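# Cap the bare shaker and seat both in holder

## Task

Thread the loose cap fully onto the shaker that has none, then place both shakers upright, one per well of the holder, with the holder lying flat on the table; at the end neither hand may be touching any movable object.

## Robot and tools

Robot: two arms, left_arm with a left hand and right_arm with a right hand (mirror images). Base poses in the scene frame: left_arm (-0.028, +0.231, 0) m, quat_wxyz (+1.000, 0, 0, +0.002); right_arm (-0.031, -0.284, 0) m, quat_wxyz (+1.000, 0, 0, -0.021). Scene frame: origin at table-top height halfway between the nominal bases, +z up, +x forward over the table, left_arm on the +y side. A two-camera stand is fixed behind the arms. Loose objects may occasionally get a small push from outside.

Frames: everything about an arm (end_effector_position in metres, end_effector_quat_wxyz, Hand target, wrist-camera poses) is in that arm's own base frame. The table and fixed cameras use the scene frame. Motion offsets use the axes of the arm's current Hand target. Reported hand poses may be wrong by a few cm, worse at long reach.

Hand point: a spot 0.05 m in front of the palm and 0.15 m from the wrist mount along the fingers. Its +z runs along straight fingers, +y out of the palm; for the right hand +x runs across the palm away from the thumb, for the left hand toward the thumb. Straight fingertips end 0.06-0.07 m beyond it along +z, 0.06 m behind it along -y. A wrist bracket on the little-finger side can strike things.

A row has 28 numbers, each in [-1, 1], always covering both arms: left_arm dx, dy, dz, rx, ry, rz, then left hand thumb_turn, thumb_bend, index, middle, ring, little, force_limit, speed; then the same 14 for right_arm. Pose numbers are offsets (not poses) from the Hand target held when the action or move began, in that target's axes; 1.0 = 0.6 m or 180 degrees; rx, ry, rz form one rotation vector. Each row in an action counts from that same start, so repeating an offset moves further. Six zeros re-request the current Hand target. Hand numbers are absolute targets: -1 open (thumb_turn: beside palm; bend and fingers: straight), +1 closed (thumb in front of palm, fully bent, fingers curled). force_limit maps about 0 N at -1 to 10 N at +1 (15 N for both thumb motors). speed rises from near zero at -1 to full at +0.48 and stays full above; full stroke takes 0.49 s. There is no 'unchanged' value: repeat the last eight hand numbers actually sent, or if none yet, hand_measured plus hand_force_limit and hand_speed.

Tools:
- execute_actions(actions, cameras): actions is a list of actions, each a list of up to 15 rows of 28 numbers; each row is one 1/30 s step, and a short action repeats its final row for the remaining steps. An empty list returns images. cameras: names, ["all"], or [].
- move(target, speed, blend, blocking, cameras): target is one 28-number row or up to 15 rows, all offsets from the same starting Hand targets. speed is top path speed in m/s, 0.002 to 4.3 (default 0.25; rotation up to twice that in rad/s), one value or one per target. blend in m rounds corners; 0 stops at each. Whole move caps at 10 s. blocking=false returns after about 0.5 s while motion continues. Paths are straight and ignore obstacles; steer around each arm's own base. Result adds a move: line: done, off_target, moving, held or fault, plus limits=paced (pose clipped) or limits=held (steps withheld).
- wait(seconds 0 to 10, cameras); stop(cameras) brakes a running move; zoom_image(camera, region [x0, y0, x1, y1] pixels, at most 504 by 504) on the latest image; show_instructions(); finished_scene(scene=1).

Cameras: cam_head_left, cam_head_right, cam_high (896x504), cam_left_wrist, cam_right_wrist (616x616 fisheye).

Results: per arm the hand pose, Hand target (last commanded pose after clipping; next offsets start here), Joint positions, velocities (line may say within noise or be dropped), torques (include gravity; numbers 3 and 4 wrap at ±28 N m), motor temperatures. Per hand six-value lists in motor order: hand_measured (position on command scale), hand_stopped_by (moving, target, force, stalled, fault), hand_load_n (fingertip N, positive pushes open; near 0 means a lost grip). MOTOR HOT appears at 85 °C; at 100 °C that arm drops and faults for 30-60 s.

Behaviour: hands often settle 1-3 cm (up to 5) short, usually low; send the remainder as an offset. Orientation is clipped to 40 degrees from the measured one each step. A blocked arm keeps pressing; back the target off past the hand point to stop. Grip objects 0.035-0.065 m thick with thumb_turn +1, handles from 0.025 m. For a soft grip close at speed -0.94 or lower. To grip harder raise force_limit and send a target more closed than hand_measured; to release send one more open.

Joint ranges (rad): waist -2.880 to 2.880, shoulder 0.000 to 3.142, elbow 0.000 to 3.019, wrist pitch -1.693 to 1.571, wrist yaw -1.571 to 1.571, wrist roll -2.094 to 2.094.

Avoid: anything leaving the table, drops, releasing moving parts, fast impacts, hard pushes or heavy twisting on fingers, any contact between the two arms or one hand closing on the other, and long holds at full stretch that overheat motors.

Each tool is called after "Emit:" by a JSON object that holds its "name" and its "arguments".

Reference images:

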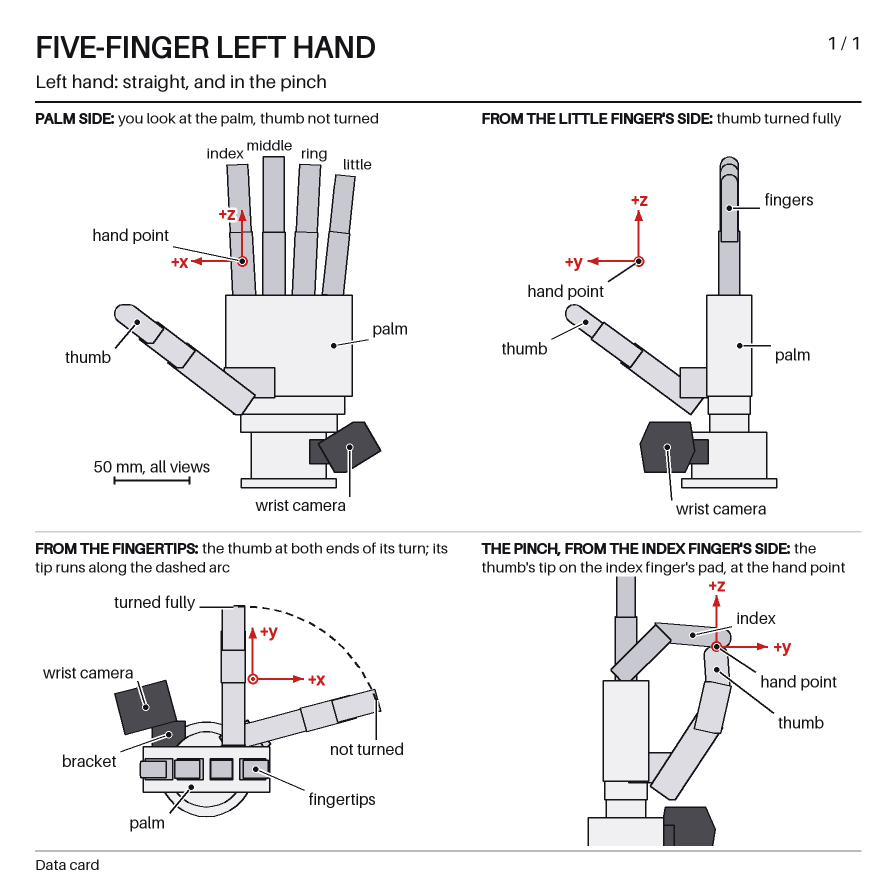

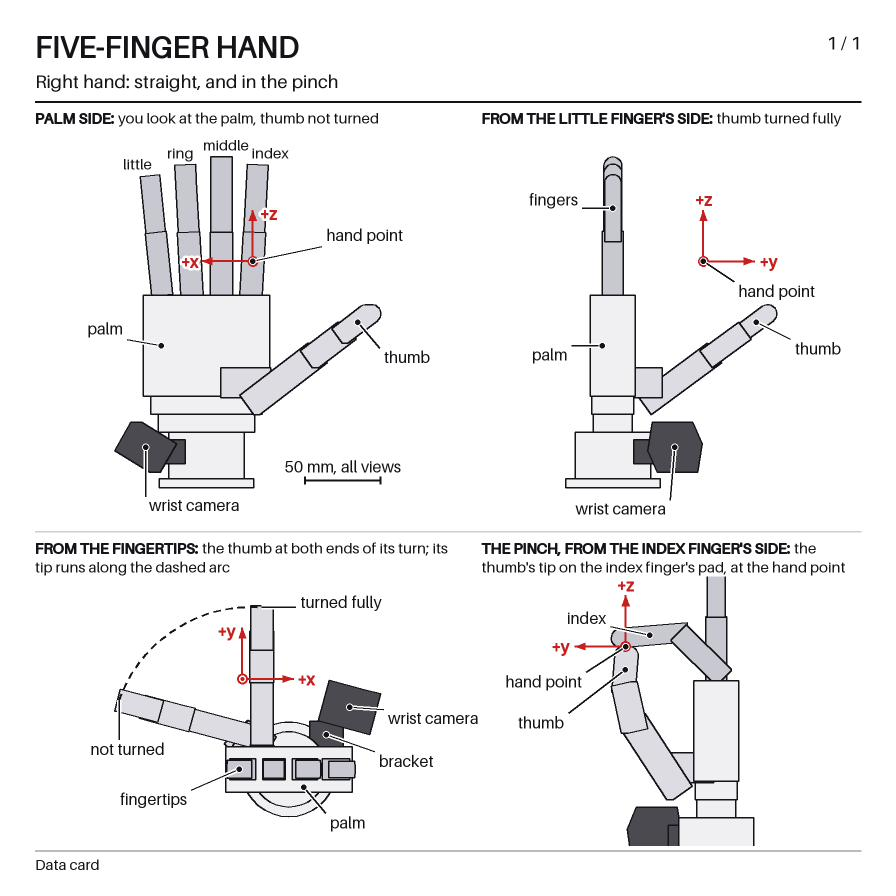

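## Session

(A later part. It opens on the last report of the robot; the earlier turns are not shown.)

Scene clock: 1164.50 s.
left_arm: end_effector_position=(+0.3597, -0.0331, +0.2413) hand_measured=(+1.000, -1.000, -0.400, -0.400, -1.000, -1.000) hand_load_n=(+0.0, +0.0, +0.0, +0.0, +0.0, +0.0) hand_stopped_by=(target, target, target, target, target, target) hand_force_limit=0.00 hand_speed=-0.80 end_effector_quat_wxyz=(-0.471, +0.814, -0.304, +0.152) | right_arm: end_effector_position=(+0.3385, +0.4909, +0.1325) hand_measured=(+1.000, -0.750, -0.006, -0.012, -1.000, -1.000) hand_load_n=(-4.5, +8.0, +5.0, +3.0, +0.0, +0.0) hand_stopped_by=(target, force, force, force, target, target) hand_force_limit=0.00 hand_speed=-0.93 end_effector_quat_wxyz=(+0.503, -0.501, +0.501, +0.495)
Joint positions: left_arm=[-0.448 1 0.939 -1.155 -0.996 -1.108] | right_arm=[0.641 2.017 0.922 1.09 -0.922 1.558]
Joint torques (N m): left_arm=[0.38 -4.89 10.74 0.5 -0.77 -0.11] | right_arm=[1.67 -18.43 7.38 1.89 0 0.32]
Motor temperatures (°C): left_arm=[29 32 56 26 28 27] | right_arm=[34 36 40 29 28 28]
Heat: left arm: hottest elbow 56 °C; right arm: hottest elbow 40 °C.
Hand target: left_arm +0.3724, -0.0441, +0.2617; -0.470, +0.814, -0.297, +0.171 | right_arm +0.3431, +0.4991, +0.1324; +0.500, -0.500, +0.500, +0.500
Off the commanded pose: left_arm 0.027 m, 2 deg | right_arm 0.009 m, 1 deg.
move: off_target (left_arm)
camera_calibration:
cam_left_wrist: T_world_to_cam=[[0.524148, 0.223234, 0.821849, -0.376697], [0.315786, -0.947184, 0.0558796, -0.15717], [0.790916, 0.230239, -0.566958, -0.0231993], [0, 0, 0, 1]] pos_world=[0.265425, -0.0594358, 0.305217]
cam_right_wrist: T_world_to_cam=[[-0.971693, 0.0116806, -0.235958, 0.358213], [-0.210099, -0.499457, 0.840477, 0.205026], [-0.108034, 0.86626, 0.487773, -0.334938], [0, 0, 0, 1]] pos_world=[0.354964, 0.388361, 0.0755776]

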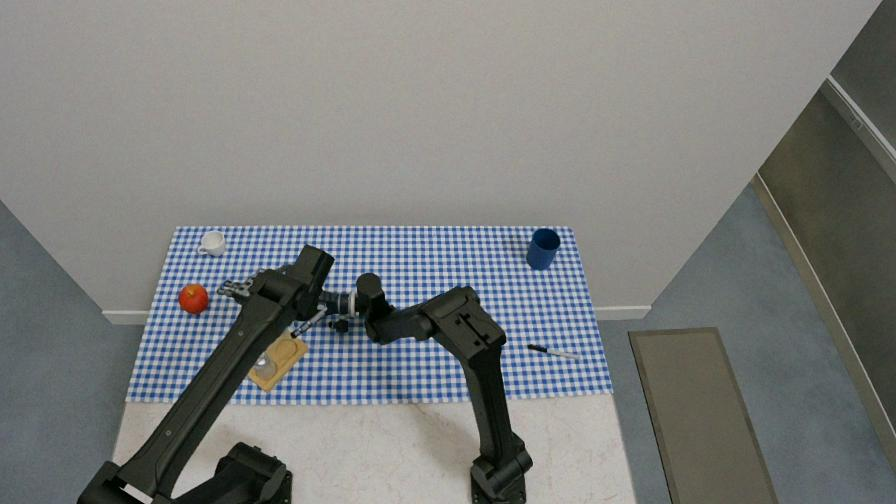

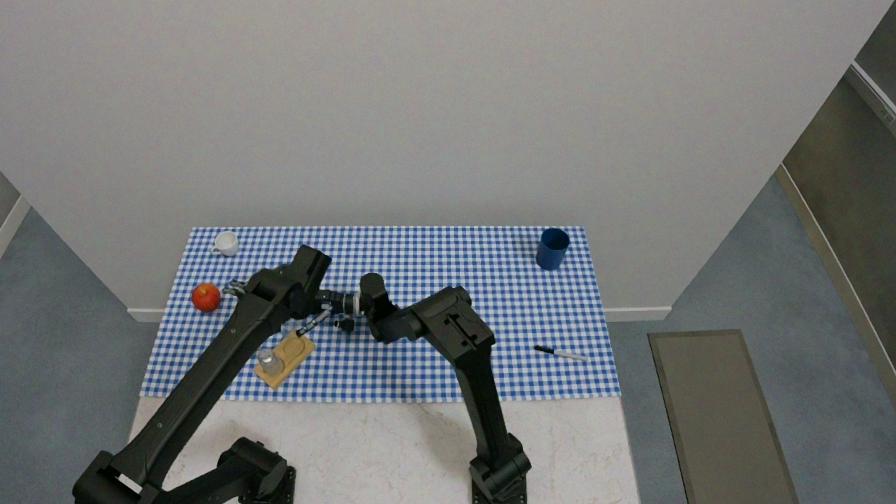

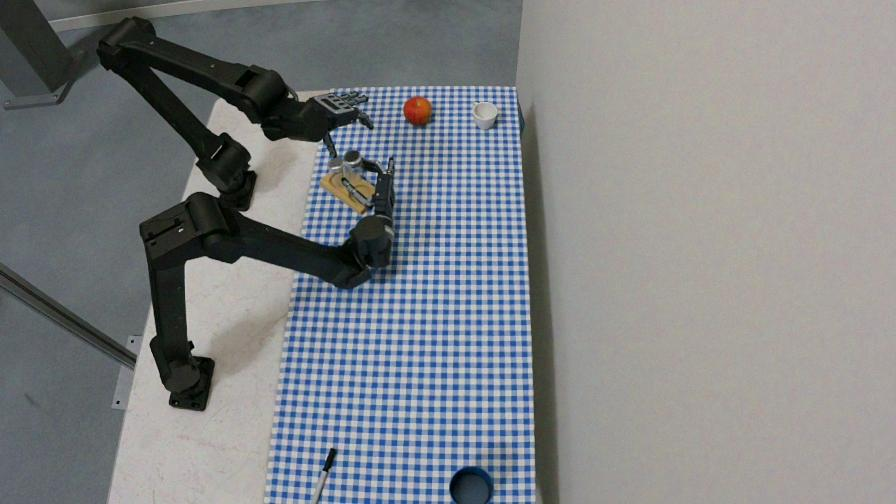

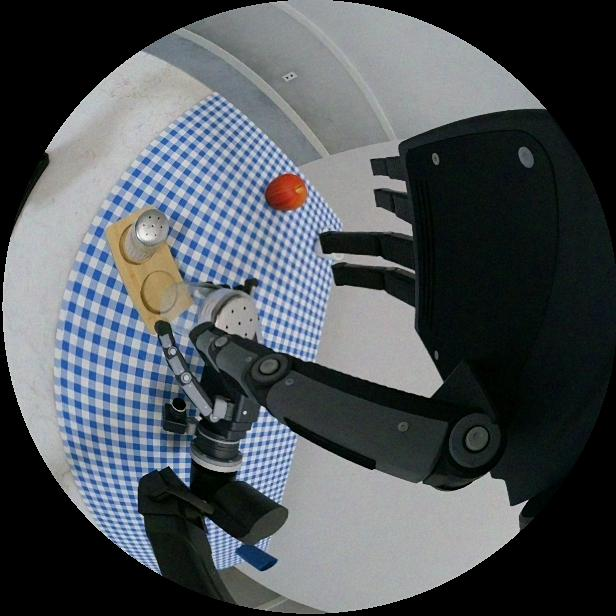

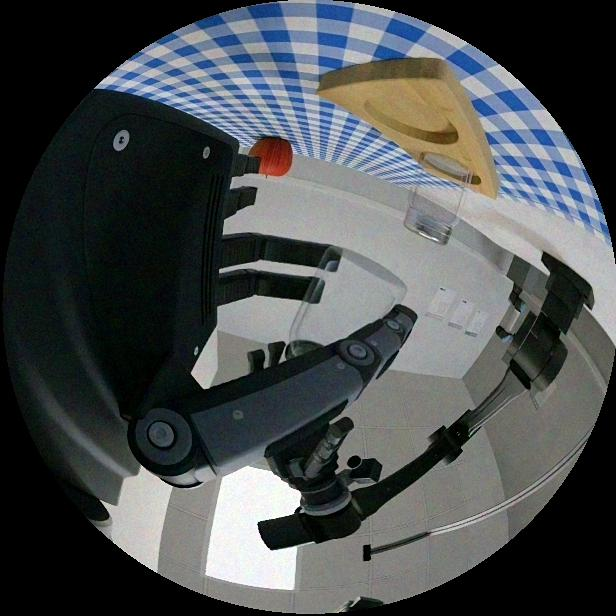

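Emit:
{"name": "move", "arguments": {"target": [0,0,0,0,0,0,1,-1,-0.4,-0.4,-1,-1,0,-0.8,0,0,0,0,0,-0.0444,1,-0.4,0.25,0.25,-1,-1,0,-0.93], "speed": 0.05, "cameras": ["cam_left_wrist", "cam_right_wrist"]}}

Emit:
{"name": "zoom_image", "arguments": {"camera": "cam_left_wrist", "region": [145, 265, 265, 355]}}

Emit:
{"name": "zoom_image", "arguments": {"camera": "cam_right_wrist", "region": [220, 220, 440, 400]}}

Scene clock: 1183.43 s.
left_arm: end_effector_position=(+0.3597, -0.0332, +0.2413) hand_measured=(+1.000, -1.000, -0.400, -0.400, -1.000, -1.000) hand_load_n=(+0.0, +0.0, +0.0, -0.5, +0.0, +0.0) hand_stopped_by=(target, target, target, target, target, target) hand_force_limit=0.00 hand_speed=-0.80 end_effector_quat_wxyz=(-0.471, +0.814, -0.304, +0.152) | right_arm: end_effector_position=(+0.3352, +0.4910, +0.1216) hand_measured=(+1.000, -0.750, -0.006, -0.012, -1.000, -1.000) hand_load_n=(-4.5, +8.5, +5.5, +3.0, +0.0, +0.0) hand_stopped_by=(target, force, force, force, target, target) hand_force_limit=0.00 hand_speed=-0.93 end_effector_quat_wxyz=(+0.523, -0.530, +0.477, +0.466)
Joint positions: left_arm=[-0.448 1 0.939 -1.155 -0.996 -1.109] | right_arm=[0.641 2.017 0.922 1.066 -0.924 1.437]
Joint torques (N m): left_arm=[0.21 -5.01 10.78 0.54 -0.77 -0.12] | right_arm=[1.32 -20.01 7.92 1.88 -0.08 0.18]
Motor temperatures (°C): left_arm=[29 31 58 26 29 27] | right_arm=[34 36 40 29 28 28]
Heat: left arm: hottest elbow 58 °C; right arm: hottest elbow 40 °C.
Hand target: left_arm +0.3724, -0.0441, +0.2617; -0.470, +0.814, -0.297, +0.171 | right_arm +0.3431, +0.4991, +0.1324; +0.534, -0.534, +0.464, +0.464
Off the commanded pose: left_arm 0.026 m, 2 deg | right_arm 0.016 m, 2 deg.
move: off_target (left_arm, right_arm)
camera_calibration:
cam_left_wrist: T_world_to_cam=[[0.523643, 0.223779, 0.822022, -0.376582], [0.316147, -0.947031, 0.0564187, -0.157421], [0.791106, 0.230337, -0.566654, -0.0233371], [0, 0, 0, 1]] pos_world=[0.265425, -0.0594363, 0.305217]
cam_right_wrist: T_world_to_cam=[[-0.942749, 0.00367562, -0.333484, 0.358469], [-0.292787, -0.487917, 0.822321, 0.237721], [-0.15969, 0.872882, 0.46106, -0.312724], [0, 0, 0, 1]] pos_world=[0.357609, 0.387642, 0.0682449]
Images, in order (width x height): cam_left_wrist 616x616, cam_right_wrist 616x616.

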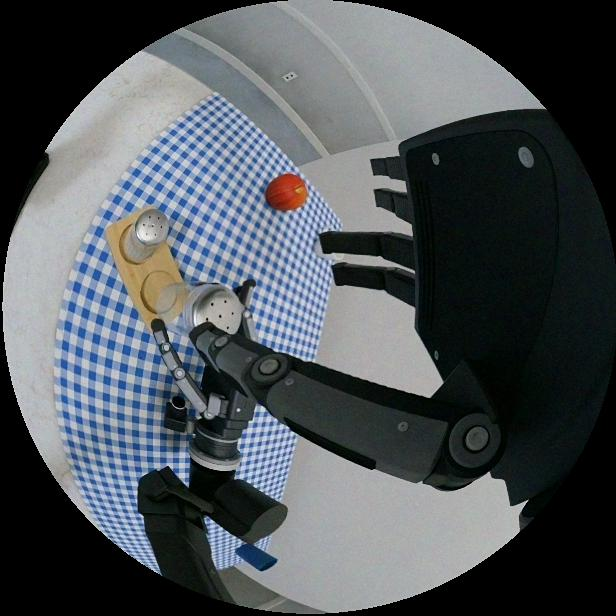

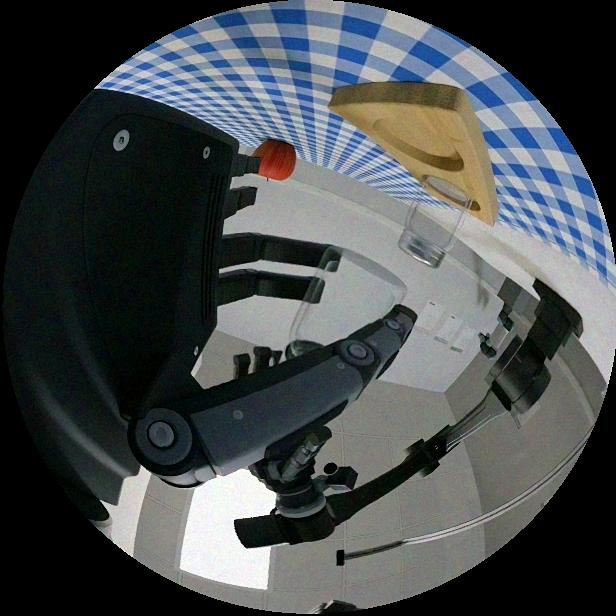

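Scaled by 4.200 from the camera's 616x616 image, which has a finer 880x880 frame.

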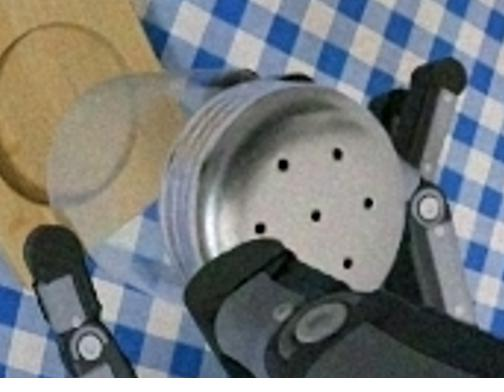

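Scaled by 2.291 from the camera's 616x616 image, which has a finer 880x880 frame.

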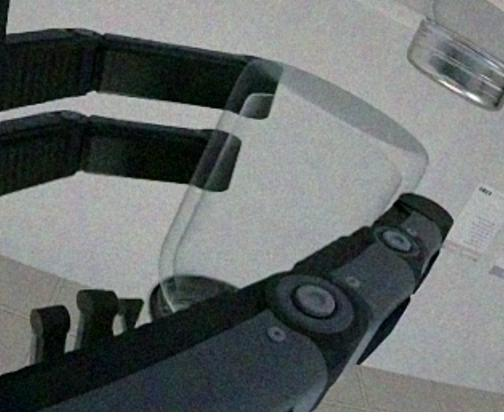

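Emit:
{"name": "move", "arguments": {"target": [0,0,0,0,0,0,1,-1,-0.4,-0.4,-1,-1,0,-0.8,-0.012,0,0,0,0,-0.016,1,-0.4,0.25,0.25,-1,-1,0,-0.93], "speed": 0.05, "cameras": ["cam_left_wrist", "cam_right_wrist"]}}

Emit:
{"name": "zoom_image", "arguments": {"camera": "cam_left_wrist", "region": [145, 265, 265, 355]}}

Emit:
{"name": "zoom_image", "arguments": {"camera": "cam_right_wrist", "region": [220, 220, 440, 400]}}

Scene clock: 1191.67 s.
left_arm: end_effector_position=(+0.3597, -0.0332, +0.2413) hand_measured=(+1.000, -1.000, -0.400, -0.400, -1.000, -1.000) hand_load_n=(+0.0, +0.0, +0.0, +0.0, +0.0, +0.0) hand_stopped_by=(target, target, target, target, target, target) hand_force_limit=0.00 hand_speed=-0.80 end_effector_quat_wxyz=(-0.471, +0.814, -0.304, +0.152) | right_arm: end_effector_position=(+0.3345, +0.4912, +0.1238) hand_measured=(+1.000, -0.750, -0.006, -0.012, -1.000, -1.000) hand_load_n=(-4.5, +8.5, +5.0, +3.0, +0.0, +0.0) hand_stopped_by=(target, force, force, force, target, target) hand_force_limit=0.00 hand_speed=-0.93 end_effector_quat_wxyz=(+0.532, -0.542, +0.466, +0.454)
Joint positions: left_arm=[-0.448 1 0.939 -1.155 -0.996 -1.109] | right_arm=[0.641 2 0.922 1.042 -0.924 1.387]
Joint torques (N m): left_arm=[0.26 -5.01 10.76 0.51 -0.77 -0.12] | right_arm=[1.32 -20.78 7.91 1.87 -0.09 0.16]
Motor temperatures (°C): left_arm=[29 31 58 26 29 27] | right_arm=[34 36 40 29 28 28]
Heat: left arm: hottest elbow 58 °C; right arm: hottest elbow 40 °C.
Hand target: left_arm +0.3724, -0.0441, +0.2617; -0.470, +0.814, -0.297, +0.171 | right_arm +0.3421, +0.4991, +0.1395; +0.545, -0.545, +0.450, +0.450
Off the commanded pose: left_arm 0.026 m, 2 deg | right_arm 0.019 m, 2 deg.
move: off_target (left_arm, right_arm)
camera_calibration:
cam_left_wrist: T_world_to_cam=[[0.523643, 0.223779, 0.822022, -0.376582], [0.316147, -0.947031, 0.0564187, -0.157421], [0.791106, 0.230337, -0.566654, -0.0233371], [0, 0, 0, 1]] pos_world=[0.265425, -0.0594363, 0.305217]
cam_right_wrist: T_world_to_cam=[[-0.927202, 0.000963864, -0.37456, 0.359793], [-0.328173, -0.484124, 0.811127, 0.247264], [-0.180552, 0.874999, 0.449197, -0.306716], [0, 0, 0, 1]] pos_world=[0.359368, 0.387736, 0.0719773]
Images, in order (width x height): cam_left_wrist 616x616, cam_right_wrist 616x616.

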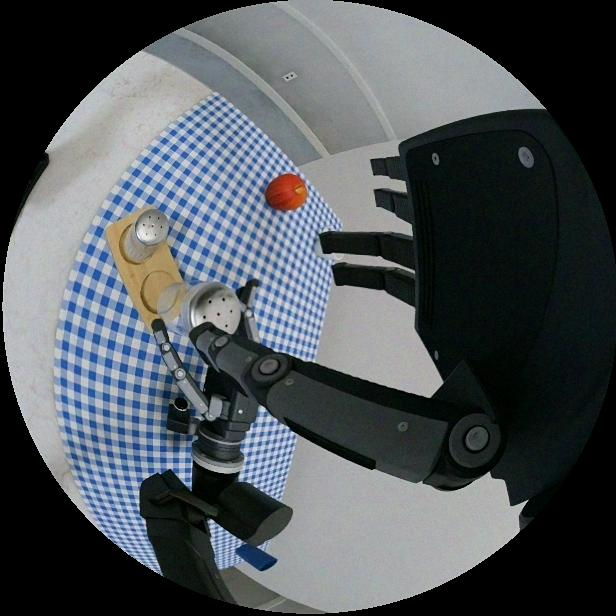

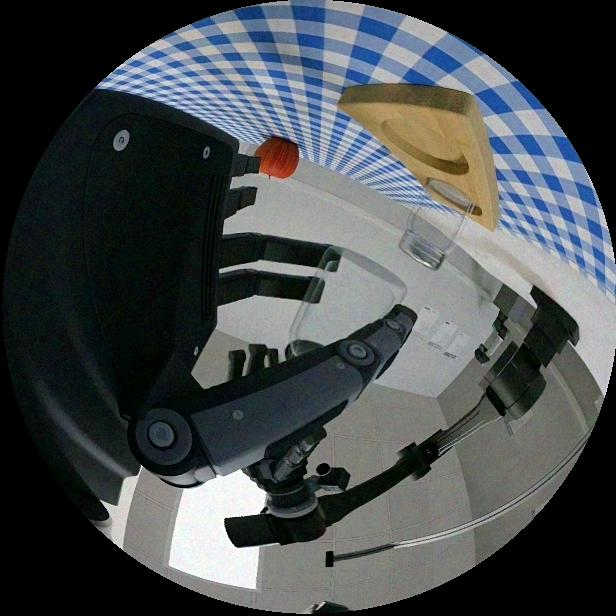

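Scaled by 4.200 from the camera's 616x616 image, which has a finer 880x880 frame.

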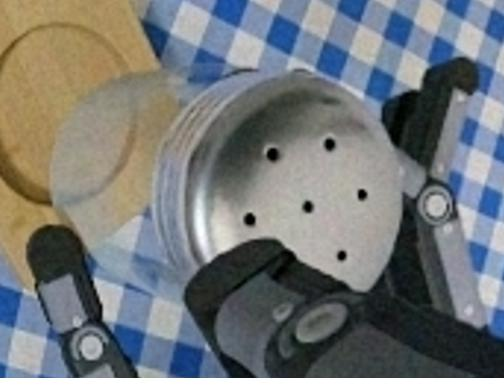

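Scaled by 2.291 from the camera's 616x616 image, which has a finer 880x880 frame.

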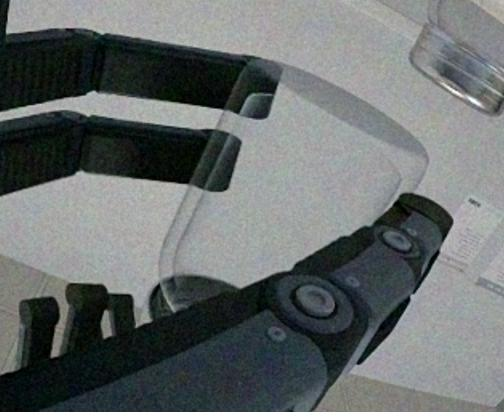

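Emit:
{"name": "move", "arguments": {"target": [[-0.0227,0.0272,0.0087,0,-0.0481,-0.0278,1,-1,-0.4,-0.4,-1,-1,0,-0.8,0,0,0,0,0,0,1,-0.4,0.25,0.25,-1,-1,0,-0.93],[-0.0192,0.0573,0.0232,0,0,0,1,-1,-0.4,-0.4,-1,-1,0,-0.8,0,0,0,0,0,0,1,-0.4,0.25,0.25,-1,-1,0,-0.93]], "speed": 0.12, "cameras": ["cam_left_wrist", "cam_high"]}}

Emit:
{"name": "zoom_image", "arguments": {"camera": "cam_left_wrist", "region": [160, 240, 320, 380]}}

Scene clock: 1201.93 s.
left_arm: end_effector_position=(+0.3589, -0.0424, +0.2153) hand_measured=(+1.000, -1.000, -0.400, -0.400, -1.000, -1.000) hand_load_n=(+0.0, +0.0, +0.0, +0.0, +0.0, -0.5) hand_stopped_by=(target, target, target, target, target, target) hand_force_limit=0.00 hand_speed=-0.80 end_effector_quat_wxyz=(-0.472, +0.813, -0.303, +0.159) | right_arm: end_effector_position=(+0.3344, +0.4912, +0.1238) hand_measured=(+1.000, -0.750, -0.006, -0.012, -1.000, -1.000) hand_load_n=(-4.5, +8.0, +5.0, +3.0, +0.0, +0.0) hand_stopped_by=(target, force, force, force, target, target) hand_force_limit=0.00 hand_speed=-0.93 end_effector_quat_wxyz=(+0.532, -0.542, +0.466, +0.453)
Joint positions: left_arm=[-0.479 1.014 0.878 -1.1 -1.007 -1.149] | right_arm=[0.641 2 0.922 1.042 -0.925 1.386]
Joint torques (N m): left_arm=[2.08 -7.77 7.3 1.11 -0.51 0.13] | right_arm=[1.26 -20.84 7.91 1.88 -0.09 0.16]
Motor temperatures (°C): left_arm=[29 31 58 26 29 27] | right_arm=[34 35 41 29 28 28]
Heat: left arm: hottest elbow 58 °C; right arm: hottest elbow 41 °C.
Hand target: left_arm +0.3603, -0.0407, +0.2250; -0.470, +0.814, -0.297, +0.171 | right_arm +0.3420, +0.4991, +0.1396; +0.545, -0.545, +0.450, +0.450
Off the commanded pose: left_arm 0.010 m, 2 deg | right_arm 0.019 m, 2 deg.
move: off_target (right_arm)
camera_calibration:
cam_left_wrist: T_world_to_cam=[[0.514351, 0.222839, 0.828122, -0.350781], [0.308973, -0.948952, 0.0634488, -0.163462], [0.799987, 0.223232, -0.556946, -0.0408665], [0, 0, 0, 1]] pos_world=[0.263622, -0.067827, 0.2781]
Images, in order (width x height): cam_high 896x504, cam_left_wrist 616x616.

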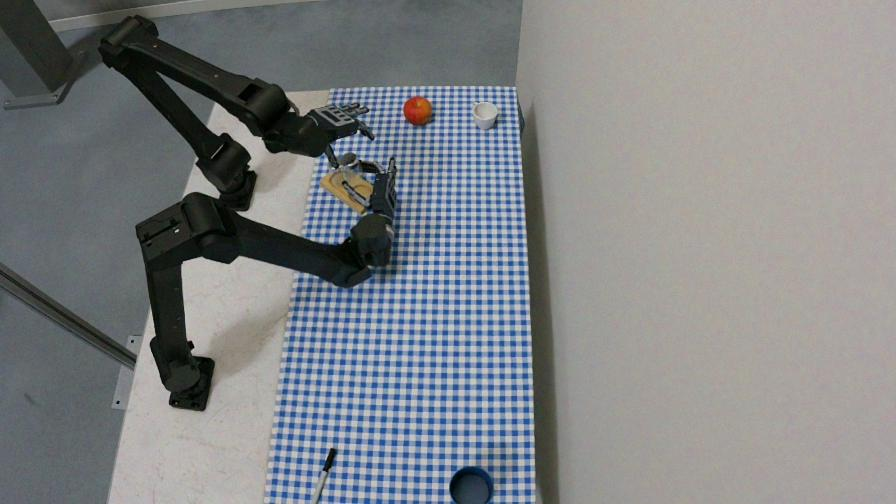

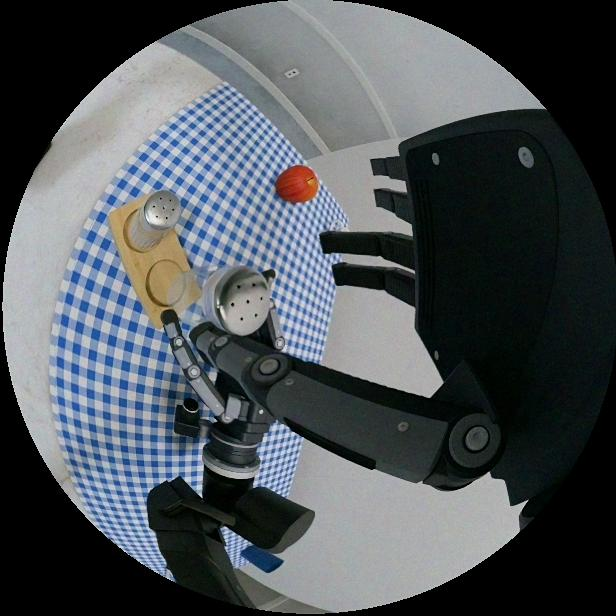

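Scaled by 3.150 from the camera's 616x616 image, which has a finer 880x880 frame.

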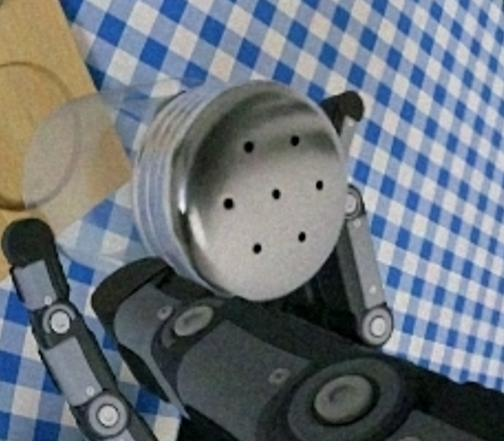

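Emit:
{"name": "move", "arguments": {"target": [0,0.0245,0.0142,0,0,0,1,-1,-0.4,-0.4,-1,-1,0,-0.8,0,0,0,0,0,0,1,-0.4,0.25,0.25,-1,-1,0,-0.93], "speed": 0.06, "cameras": ["cam_left_wrist"]}}

Scene clock: 1205.73 s.
left_arm: end_effector_position=(+0.3580, -0.0420, +0.2005) hand_measured=(+1.000, -1.000, -0.400, -0.400, -1.000, -1.000) hand_load_n=(+0.0, +0.0, +0.0, +0.0, +0.0, +0.0) hand_stopped_by=(target, target, target, target, target, target) hand_force_limit=0.00 hand_speed=-0.80 end_effector_quat_wxyz=(-0.471, +0.813, -0.302, +0.162) | right_arm: end_effector_position=(+0.3344, +0.4912, +0.1238) hand_measured=(+1.000, -0.750, -0.006, -0.012, -1.000, -1.000) hand_load_n=(-4.0, +8.5, +5.0, +3.0, +0.0, +0.0) hand_stopped_by=(target, force, force, force, target, target) hand_force_limit=0.00 hand_speed=-0.93 end_effector_quat_wxyz=(+0.532, -0.542, +0.466, +0.453)
Joint positions: left_arm=[-0.479 1.014 0.837 -1.053 -1.007 -1.148] | right_arm=[0.641 2 0.922 1.042 -0.925 1.386]
Joint torques (N m): left_arm=[2.08 -7.06 7.31 1.17 -0.51 0.12] | right_arm=[1.44 -20.78 7.9 1.89 -0.09 0.16]
Motor temperatures (°C): left_arm=[29 31 57 26 29 27] | right_arm=[34 34 41 29 28 28]
Heat: left arm: hottest elbow 57 °C; right arm: hottest elbow 41 °C.
Hand target: left_arm +0.3604, -0.0407, +0.2081; -0.470, +0.814, -0.297, +0.171 | right_arm +0.3420, +0.4991, +0.1396; +0.545, -0.545, +0.450, +0.450
Off the commanded pose: left_arm 0.008 m, 1 deg | right_arm 0.019 m, 2 deg.
move: off_target (right_arm)
camera_calibration:
cam_left_wrist: T_world_to_cam=[[0.509892, 0.225033, 0.830283, -0.336894], [0.308007, -0.948948, 0.068042, -0.162407], [0.803207, 0.221039, -0.553173, -0.0505713], [0, 0, 0, 1]] pos_world=[0.262421, -0.0671256, 0.262793]
Images, in order (width x height): cam_left_wrist 616x616.

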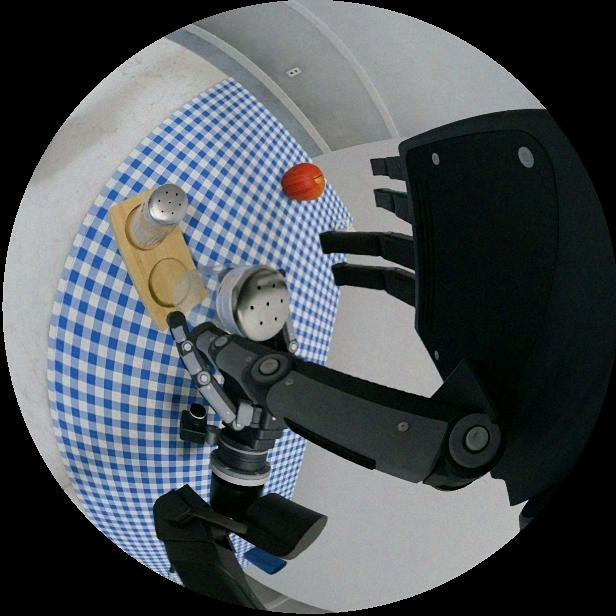

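Emit:
{"name": "move", "arguments": {"target": [-0.0003,0.0169,0.0057,0,0,0,1,-1,-0.4,-0.4,-1,-1,0,-0.8,0,0,0,0,0,0,1,-0.4,0.25,0.25,-1,-1,0,-0.93], "speed": 0.05, "cameras": ["cam_left_wrist"]}}

Emit:
{"name": "zoom_image", "arguments": {"camera": "cam_left_wrist", "region": [160, 230, 340, 380]}}

Scene clock: 1207.63 s.
left_arm: end_effector_position=(+0.3555, -0.0407, +0.1912) hand_measured=(+1.000, -1.000, -0.400, -0.400, -1.000, -1.000) hand_load_n=(+0.5, +0.0, +0.0, +0.0, +0.0, +0.0) hand_stopped_by=(target, target, target, target, target, target) hand_force_limit=0.00 hand_speed=-0.80 end_effector_quat_wxyz=(-0.471, +0.813, -0.303, +0.160) | right_arm: end_effector_position=(+0.3344, +0.4912, +0.1238) hand_measured=(+1.000, -0.750, -0.006, -0.012, -1.000, -1.000) hand_load_n=(-4.0, +8.5, +5.0, +3.0, +0.0, +0.0) hand_stopped_by=(target, force, force, force, target, target) hand_force_limit=0.00 hand_speed=-0.93 end_effector_quat_wxyz=(+0.532, -0.542, +0.466, +0.453)
Joint positions: left_arm=[-0.479 1.014 0.813 -1.034 -1.007 -1.148] | right_arm=[0.641 2 0.922 1.042 -0.925 1.386]
Joint torques (N m): left_arm=[1.67 -6.71 7.23 1.22 -0.59 -0.01] | right_arm=[1.26 -20.78 7.92 1.88 -0.09 0.16]
Motor temperatures (°C): left_arm=[29 31 57 26 29 27] | right_arm=[34 34 41 29 28 28]
Heat: left arm: hottest elbow 57 °C; right arm: hottest elbow 41 °C.
Hand target: left_arm +0.3588, -0.0422, +0.1976; -0.470, +0.814, -0.297, +0.171 | right_arm +0.3420, +0.4991, +0.1396; +0.545, -0.545, +0.450, +0.450
Off the commanded pose: left_arm 0.007 m, 2 deg | right_arm 0.019 m, 2 deg.
move: off_target (right_arm)
camera_calibration:
cam_left_wrist: T_world_to_cam=[[0.513604, 0.223158, 0.828499, -0.329272], [0.308342, -0.949087, 0.0644908, -0.159276], [0.80071, 0.222339, -0.556264, -0.0524475], [0, 0, 0, 1]] pos_world=[0.260222, -0.0660261, 0.253899]
Images, in order (width x height): cam_left_wrist 616x616.

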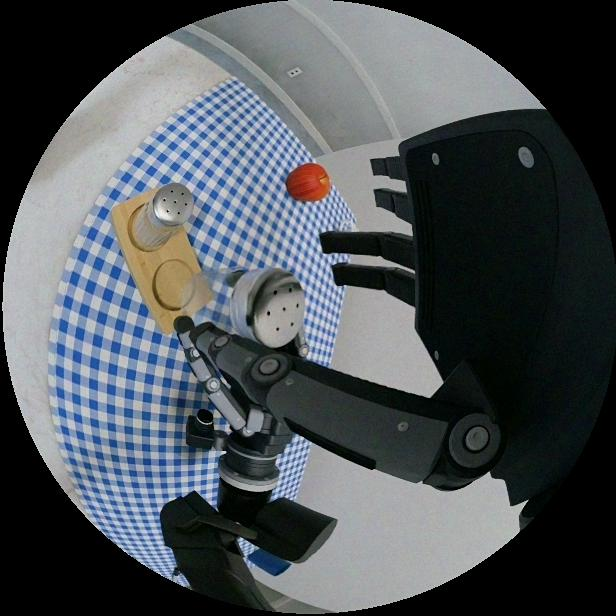

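Scaled by 2.800 from the camera's 616x616 image, which has a finer 880x880 frame.

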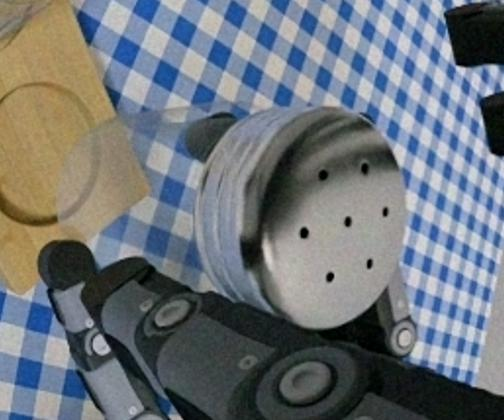

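Emit:
{"name": "move", "arguments": {"target": [0.0045,0.0052,-0.0007,0,0,0,1,-1,-0.4,-0.4,-1,-1,0,-0.8,0,0,0,0,0,0,1,-0.4,0.25,0.25,-1,-1,0,-0.93], "speed": 0.05}}

Scene clock: 1212.60 s.
left_arm: end_effector_position=(+0.3558, -0.0408, +0.1914) hand_measured=(+1.000, -1.000, -0.400, -0.400, -1.000, -1.000) hand_load_n=(+0.0, +0.0, +0.0, +0.0, +0.0, +0.0) hand_stopped_by=(target, target, target, target, target, target) hand_force_limit=0.00 hand_speed=-0.80 end_effector_quat_wxyz=(-0.471, +0.813, -0.302, +0.161) | right_arm: end_effector_position=(+0.3344, +0.4912, +0.1238) hand_measured=(+1.000, -0.750, -0.006, -0.012, -1.000, -1.000) hand_load_n=(-4.0, +8.5, +5.0, +3.0, +0.0, -0.5) hand_stopped_by=(target, force, force, force, target, target) hand_force_limit=0.00 hand_speed=-0.93 end_effector_quat_wxyz=(+0.532, -0.542, +0.466, +0.453)
Joint positions: left_arm=[-0.479 1.014 0.813 -1.034 -1.007 -1.152] | right_arm=[0.641 2 0.922 1.042 -0.925 1.386]
Joint torques (N m): left_arm=[0.79 -5.89 7.31 1.06 -0.72 -0.16] | right_arm=[1.38 -20.84 7.91 1.89 -0.09 0.16]
Motor temperatures (°C): left_arm=[29 31 56 26 29 27] | right_arm=[34 34 41 29 28 28]
Heat: left arm: hottest elbow 56 °C; right arm: hottest elbow 41 °C.
Hand target: left_arm +0.3597, -0.0454, +0.1951; -0.470, +0.814, -0.297, +0.171 | right_arm +0.3420, +0.4991, +0.1396; +0.545, -0.545, +0.450, +0.450
Off the commanded pose: left_arm 0.007 m, 1 deg | right_arm 0.019 m, 2 deg.
move: off_target (right_arm)

Emit:
{"name": "move", "arguments": {"target": [0.0032,0.0055,0.0,0,0,0,1,-1,-0.4,-0.4,-1,-1,0,-0.8,0,0,0,0,0,0,1,-0.4,0.25,0.25,-1,-1,0,-0.93], "speed": 0.05}}

Scene clock: 1214.13 s.
left_arm: end_effector_position=(+0.3565, -0.0412, +0.1918) hand_measured=(+1.000, -1.000, -0.400, -0.400, -1.000, -1.000) hand_load_n=(+0.0, +0.0, +0.0, +0.0, +0.0, -0.5) hand_stopped_by=(target, target, target, target, target, target) hand_force_limit=0.00 hand_speed=-0.80 end_effector_quat_wxyz=(-0.470, +0.815, -0.297, +0.164) | right_arm: end_effector_position=(+0.3344, +0.4912, +0.1238) hand_measured=(+1.000, -0.750, -0.006, -0.012, -1.000, -1.000) hand_load_n=(-4.0, +8.5, +5.0, +3.0, +0.0, +0.0) hand_stopped_by=(target, force, force, force, target, target) hand_force_limit=0.00 hand_speed=-0.93 end_effector_quat_wxyz=(+0.532, -0.542, +0.466, +0.453)
Joint positions: left_arm=[-0.479 1.014 0.813 -1.034 -1.008 -1.164] | right_arm=[0.641 2 0.922 1.042 -0.925 1.386]
Joint torques (N m): left_arm=[0.32 -5.36 7.17 1.01 -0.78 -0.06] | right_arm=[1.32 -20.78 7.91 1.88 -0.09 0.16]
Motor temperatures (°C): left_arm=[29 31 55 26 29 27] | right_arm=[34 34 41 29 28 28]
Heat: left arm: hottest elbow 55 °C; right arm: hottest elbow 41 °C.
Hand target: left_arm +0.3601, -0.0478, +0.1922; -0.470, +0.814, -0.296, +0.171 | right_arm +0.3420, +0.4991, +0.1396; +0.545, -0.545, +0.450, +0.450
Off the commanded pose: left_arm 0.008 m, 1 deg | right_arm 0.019 m, 2 deg.
move: off_target (right_arm)

Emit:
{"name": "move", "arguments": {"target": [0.0,0.0058,0.0033,0,0,0,1,-1,-0.4,-0.4,-1,-1,0,-0.8,0,0,0,0,0,0,1,-0.4,0.25,0.25,-1,-1,0,-0.93], "speed": 0.05}}

Scene clock: 1216.23 s.
left_arm: end_effector_position=(+0.3554, -0.0408, +0.1879) hand_measured=(+1.000, -1.000, -0.400, -0.400, -1.000, -1.000) hand_load_n=(+0.0, +0.0, +0.0, +0.0, +0.0, +0.0) hand_stopped_by=(target, target, target, target, target, target) hand_force_limit=0.00 hand_speed=-0.80 end_effector_quat_wxyz=(-0.470, +0.815, -0.297, +0.163) | right_arm: end_effector_position=(+0.3344, +0.4912, +0.1238) hand_measured=(+1.000, -0.750, -0.006, -0.012, -1.000, -1.000) hand_load_n=(-4.5, +8.0, +5.5, +3.0, +0.0, +0.0) hand_stopped_by=(target, force, force, force, target, target) hand_force_limit=0.00 hand_speed=-0.93 end_effector_quat_wxyz=(+0.532, -0.542, +0.466, +0.453)
Joint positions: left_arm=[-0.479 1.014 0.803 -1.026 -1.008 -1.165] | right_arm=[0.641 2 0.922 1.042 -0.925 1.386]
Joint torques (N m): left_arm=[0.26 -5.19 7.23 1.29 -0.78 -0.12] | right_arm=[1.32 -20.89 7.91 1.92 -0.09 0.16]
Motor temperatures (°C): left_arm=[29 31 55 26 29 27] | right_arm=[34 34 41 29 28 28]
Heat: left arm: hottest elbow 55 °C; right arm: hottest elbow 41 °C.
Hand target: left_arm +0.3601, -0.0479, +0.1882; -0.470, +0.814, -0.296, +0.171 | right_arm +0.3420, +0.4991, +0.1396; +0.545, -0.545, +0.450, +0.450
Off the commanded pose: left_arm 0.008 m, 1 deg | right_arm 0.019 m, 2 deg.
move: off_target (right_arm)

Emit:
{"name": "execute_actions", "arguments": {"actions": [[[0,0,0,0,0,0,1,-0.7,0.4,0.4,-1,-1,-0.5,-0.93,0,0,0,0,0,0,1,-0.4,0.25,0.25,-1,-1,0,-0.93]],[[0,0,0,0,0,0,1,-0.7,0.4,0.4,-1,-1,-0.5,-0.93,0,0,0,0,0,0,1,-0.4,0.25,0.25,-1,-1,0,-0.93]],[[0,0,0,0,0,0,1,-0.7,0.4,0.4,-1,-1,-0.5,-0.93,0,0,0,0,0,0,1,-0.4,0.25,0.25,-1,-1,0,-0.93]],[[0,0,0,0,0,0,1,-0.7,0.4,0.4,-1,-1,-0.5,-0.93,0,0,0,0,0,0,1,-0.4,0.25,0.25,-1,-1,0,-0.93]]], "cameras": ["cam_left_wrist", "cam_right_wrist"]}}

Emit:
{"name": "zoom_image", "arguments": {"camera": "cam_left_wrist", "region": [160, 220, 380, 400]}}

Scene clock: 1221.07 s.
left_arm: end_effector_position=(+0.3554, -0.0410, +0.1880) hand_measured=(+1.000, -0.754, +0.092, +0.078, -1.000, -1.000) hand_load_n=(+0.5, +5.0, +2.5, +2.0, +0.0, +0.0) hand_stopped_by=(target, force, force, force, target, target) hand_force_limit=-0.50 hand_speed=-0.93 end_effector_quat_wxyz=(-0.470, +0.815, -0.297, +0.163) | right_arm: end_effector_position=(+0.3344, +0.4912, +0.1238) hand_measured=(+1.000, -0.750, -0.006, -0.012, -1.000, -1.000) hand_load_n=(-4.0, +8.5, +5.0, +3.0, +0.0, +0.0) hand_stopped_by=(target, force, force, force, target, target) hand_force_limit=0.00 hand_speed=-0.93 end_effector_quat_wxyz=(+0.532, -0.542, +0.466, +0.453)
Joint positions: left_arm=[-0.48 1.014 0.803 -1.026 -1.008 -1.166] | right_arm=[0.641 2 0.922 1.042 -0.925 1.386]
Joint torques (N m): left_arm=[0.26 -5.13 7.2 1.17 -0.77 -0.13] | right_arm=[1.26 -20.78 7.91 1.91 -0.09 0.16]
Heat: left arm: hottest elbow 54 °C; right arm: hottest elbow 41 °C.
Hand target: left_arm +0.3601, -0.0478, +0.1882; -0.470, +0.814, -0.296, +0.171 | right_arm +0.3421, +0.4991, +0.1396; +0.545, -0.545, +0.450, +0.450
Off the commanded pose: left_arm 0.008 m, 1 deg | right_arm 0.019 m, 2 deg.
camera_calibration:
cam_left_wrist: T_world_to_cam=[[0.503047, 0.233478, 0.832125, -0.323003], [0.314878, -0.946155, 0.0751184, -0.163472], [0.804858, 0.22423, -0.549477, -0.0567323], [0, 0, 0, 1]] pos_world=[0.25962, -0.0665344, 0.249885]
cam_right_wrist: T_world_to_cam=[[-0.926925, 0.000544348, -0.375246, 0.359814], [-0.328572, -0.484184, 0.810929, 0.247412], [-0.181247, 0.874966, 0.448981, -0.306456], [0, 0, 0, 1]] pos_world=[0.35927, 0.387736, 0.0719779]
Images, in order (width x height): cam_left_wrist 616x616, cam_right_wrist 616x616.

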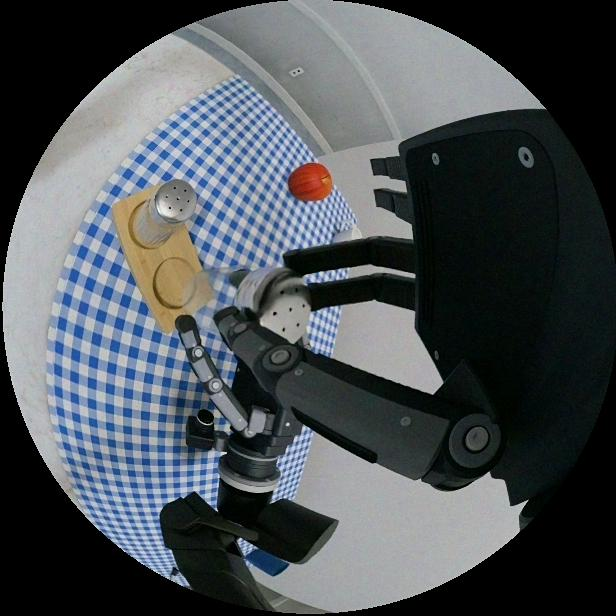

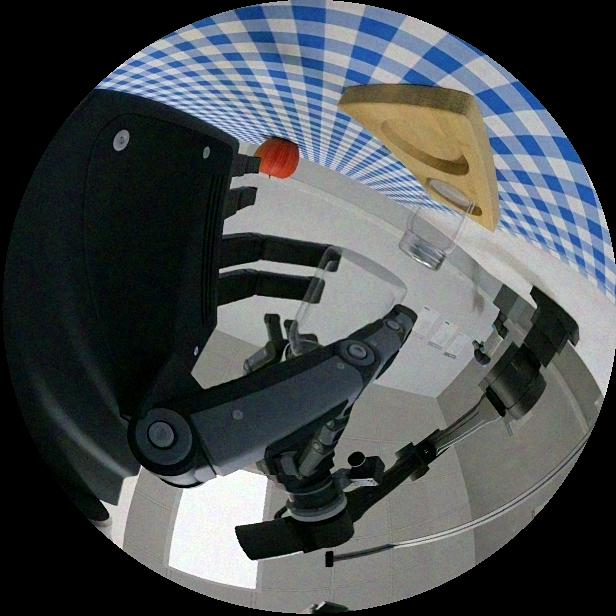

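Scaled by 2.291 from the camera's 616x616 image, which has a finer 880x880 frame.

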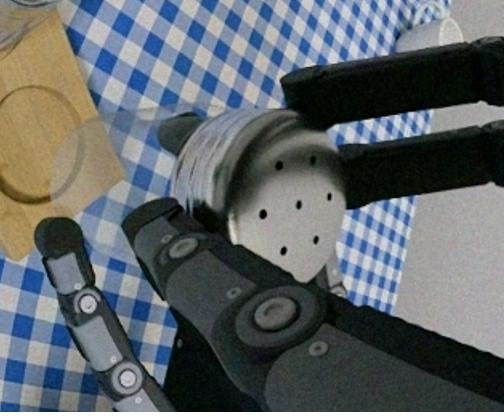

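Emit:
{"name": "execute_actions", "arguments": {"actions": [[[0,0,0,0,0,0,1,-0.68,0.42,0.42,-1,-1,0,-0.94,0,0,0,0,0,0,1,-0.4,0.25,0.25,-1,-1,0,-0.93]]]}}

Scene clock: 1230.77 s.
left_arm: end_effector_position=(+0.3554, -0.0410, +0.1880) hand_measured=(+1.000, -0.754, +0.106, +0.098, -1.000, -1.000) hand_load_n=(+1.0, +11.0, +4.0, +5.5, +0.0, +0.0) hand_stopped_by=(target, force, force, force, target, target) hand_force_limit=0.00 hand_speed=-0.94 end_effector_quat_wxyz=(-0.470, +0.815, -0.297, +0.163) | right_arm: end_effector_position=(+0.3343, +0.4912, +0.1238) hand_measured=(+1.000, -0.750, -0.006, -0.012, -1.000, -1.000) hand_load_n=(-4.0, +8.5, +5.0, +2.5, +0.0, +0.0) hand_stopped_by=(target, force, force, force, target, target) hand_force_limit=0.00 hand_speed=-0.93 end_effector_quat_wxyz=(+0.532, -0.542, +0.466, +0.454)
Joint positions: left_arm=[-0.48 1.014 0.803 -1.026 -1.008 -1.166] | right_arm=[0.641 2 0.922 1.042 -0.925 1.386]
Joint torques (N m): left_arm=[0.21 -5.19 7.2 1.17 -0.76 -0.12] | right_arm=[1.32 -20.84 7.9 1.89 -0.07 0.15]
Heat: left arm: hottest elbow 53 °C; right arm: hottest elbow 41 °C.
Hand target: left_arm +0.3601, -0.0478, +0.1882; -0.470, +0.814, -0.296, +0.171 | right_arm +0.3421, +0.4991, +0.1396; +0.545, -0.545, +0.450, +0.450
Off the commanded pose: left_arm 0.008 m, 1 deg | right_arm 0.019 m, 2 deg.

Emit:
{"name": "move", "arguments": {"target": [-0.0096,-0.0057,0.01,0,0,0,1,-0.68,0.42,0.42,-1,-1,0,-0.94,0,0,0,0,0,0,1,-0.4,0.25,0.25,-1,-1,0,-0.93], "speed": 0.05}}

Scene clock: 1232.83 s.
left_arm: end_effector_position=(+0.3572, -0.0413, +0.1850) hand_measured=(+1.000, -0.754, +0.106, +0.098, -1.000, -1.000) hand_load_n=(+0.5, +10.5, +4.5, +5.5, +0.0, +0.0) hand_stopped_by=(target, force, force, force, target, target) hand_force_limit=0.00 hand_speed=-0.94 end_effector_quat_wxyz=(-0.472, +0.811, -0.304, +0.165) | right_arm: end_effector_position=(+0.3346, +0.4914, +0.1221) hand_measured=(+1.000, -0.750, -0.006, -0.012, -1.000, -1.000) hand_load_n=(-6.5, +8.0, +4.0, +3.5, +0.0, +0.0) hand_stopped_by=(target, force, force, force, target, target) hand_force_limit=0.00 hand_speed=-0.93 end_effector_quat_wxyz=(+0.533, -0.544, +0.466, +0.450)
Joint positions: left_arm=[-0.478 1.014 0.793 -0.993 -1.008 -1.134] | right_arm=[0.641 2 0.922 1.035 -0.923 1.375]
Joint torques (N m): left_arm=[2.61 -6.48 6.87 1.42 -0.37 0.06] | right_arm=[1.26 -20.84 7.9 2.13 -0.16 0.26]
Heat: left arm: hottest elbow 53 °C; right arm: hottest elbow 41 °C.
Hand target: left_arm +0.3601, -0.0388, +0.1881; -0.470, +0.814, -0.296, +0.171 | right_arm +0.3420, +0.4991, +0.1395; +0.545, -0.545, +0.450, +0.450
Off the commanded pose: left_arm 0.005 m, 1 deg | right_arm 0.021 m, 2 deg.
move: off_target (right_arm)

Emit:
{"name": "move", "arguments": {"target": [0.0037,0.0016,-0.0027,0,0.0962,0.0556,1,-0.68,0.42,0.42,-1,-1,0,-0.94,0,0,0,0,0,0,1,-0.4,0.25,0.25,-1,-1,0,-0.93], "speed": 0.12, "cameras": ["cam_left_wrist", "cam_right_wrist"]}}

Scene clock: 1238.27 s.
left_arm: end_effector_position=(+0.3591, -0.0450, +0.1866) hand_measured=(+1.000, -0.754, +0.106, +0.098, -1.000, -1.000) hand_load_n=(+1.0, +11.0, +4.0, +5.0, +0.0, +0.0) hand_stopped_by=(target, force, force, force, target, target) hand_force_limit=0.00 hand_speed=-0.94 end_effector_quat_wxyz=(-0.432, +0.749, -0.437, +0.246) | right_arm: end_effector_position=(+0.3348, +0.4915, +0.1216) hand_measured=(+1.000, -0.750, -0.006, -0.012, -1.000, -1.000) hand_load_n=(-5.5, +8.0, +4.5, +3.0, +0.0, +0.0) hand_stopped_by=(target, force, force, force, target, target) hand_force_limit=0.00 hand_speed=-0.93 end_effector_quat_wxyz=(+0.533, -0.545, +0.466, +0.449)
Joint positions: left_arm=[-0.369 0.814 0.643 -0.58 -0.738 -0.55] | right_arm=[0.641 2 0.922 1.033 -0.921 1.372]
Joint torques (N m): left_arm=[2.73 -4.66 7.15 1.77 -0.02 0.13] | right_arm=[1.32 -20.84 7.9 2.18 -0.22 0.29]
Heat: left arm: hottest elbow 52 °C; right arm: hottest elbow 41 °C.
Hand target: left_arm +0.3607, -0.0417, +0.1883; -0.433, +0.750, -0.433, +0.250 | right_arm +0.3421, +0.4991, +0.1396; +0.545, -0.545, +0.450, +0.450
Off the commanded pose: left_arm 0.004 m, 1 deg | right_arm 0.021 m, 2 deg.
move: off_target (right_arm)
camera_calibration:
cam_left_wrist: T_world_to_cam=[[0.552087, 0.0450674, 0.832568, -0.348838], [-0.0382696, -0.996116, 0.0792974, -0.0445723], [0.832908, -0.075641, -0.548218, -0.0833307], [0, 0, 0, 1]] pos_world=[0.26029, -0.0349812, 0.248282]
cam_right_wrist: T_world_to_cam=[[-0.92404, 0.001284, -0.382294, 0.35899], [-0.336198, -0.478776, 0.811014, 0.24941], [-0.181992, 0.877936, 0.44284, -0.306031], [0, 0, 0, 1]] pos_world=[0.359877, 0.387627, 0.0704877]
Images, in order (width x height): cam_left_wrist 616x616, cam_right_wrist 616x616.

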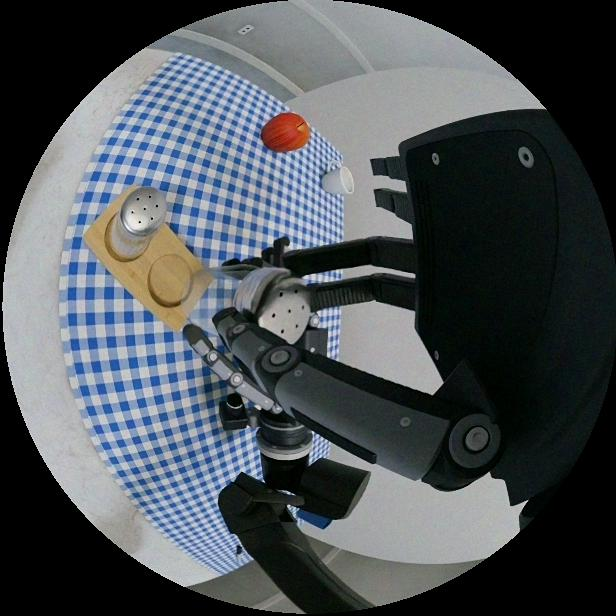

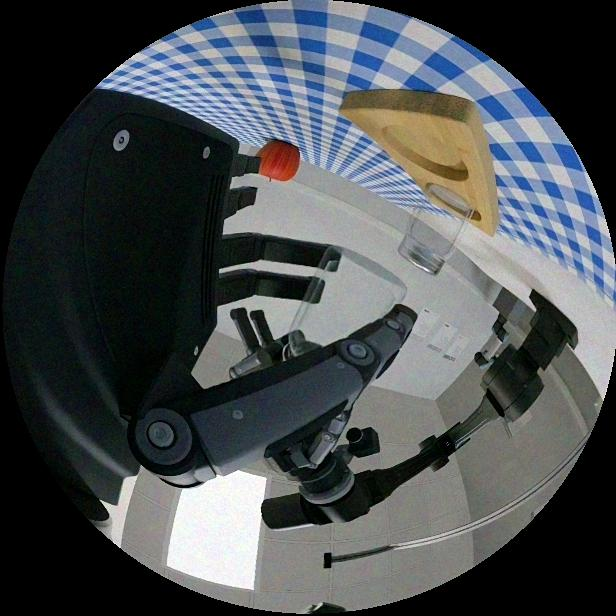

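Emit:
{"name": "move", "arguments": {"target": [0.0057,0.0074,-0.0062,0,0.0962,0.0556,1,-0.68,0.42,0.42,-1,-1,0,-0.94,0,0,0,0,0,0,1,-0.4,0.25,0.25,-1,-1,0,-0.93], "speed": 0.12}}

Scene clock: 1243.40 s.
left_arm: end_effector_position=(+0.3573, -0.0514, +0.1868) hand_measured=(+1.000, -0.754, +0.106, +0.098, -1.000, -1.000) hand_load_n=(+1.5, +10.5, +4.5, +5.5, +0.0, -0.5) hand_stopped_by=(target, force, force, force, target, target) hand_force_limit=0.00 hand_speed=-0.94 end_effector_quat_wxyz=(-0.380, +0.665, -0.557, +0.322) | right_arm: end_effector_position=(+0.3343, +0.4913, +0.1210) hand_measured=(+1.000, -0.752, -0.004, -0.012, -1.000, -1.000) hand_load_n=(-6.0, +7.5, +2.0, +4.0, +0.0, +0.0) hand_stopped_by=(target, force, force, force, target, target) hand_force_limit=0.00 hand_speed=-0.93 end_effector_quat_wxyz=(+0.534, -0.547, +0.464, +0.448)
Joint positions: left_arm=[-0.198 0.714 0.573 -0.419 -0.316 -0.199] | right_arm=[0.641 2 0.922 1.032 -0.923 1.365]
Joint torques (N m): left_arm=[2.61 -3.78 7.23 1.91 0.18 0.1] | right_arm=[1.32 -20.84 7.88 2.22 -0.16 0.35]
Heat: left arm: hottest elbow 52 °C; right arm: hottest elbow 41 °C.
Hand target: left_arm +0.3575, -0.0474, +0.1861; -0.383, +0.663, -0.557, +0.321 | right_arm +0.3420, +0.4991, +0.1395; +0.545, -0.545, +0.450, +0.450
Off the commanded pose: left_arm 0.004 m, 0 deg | right_arm 0.022 m, 2 deg.
move: off_target (right_arm)


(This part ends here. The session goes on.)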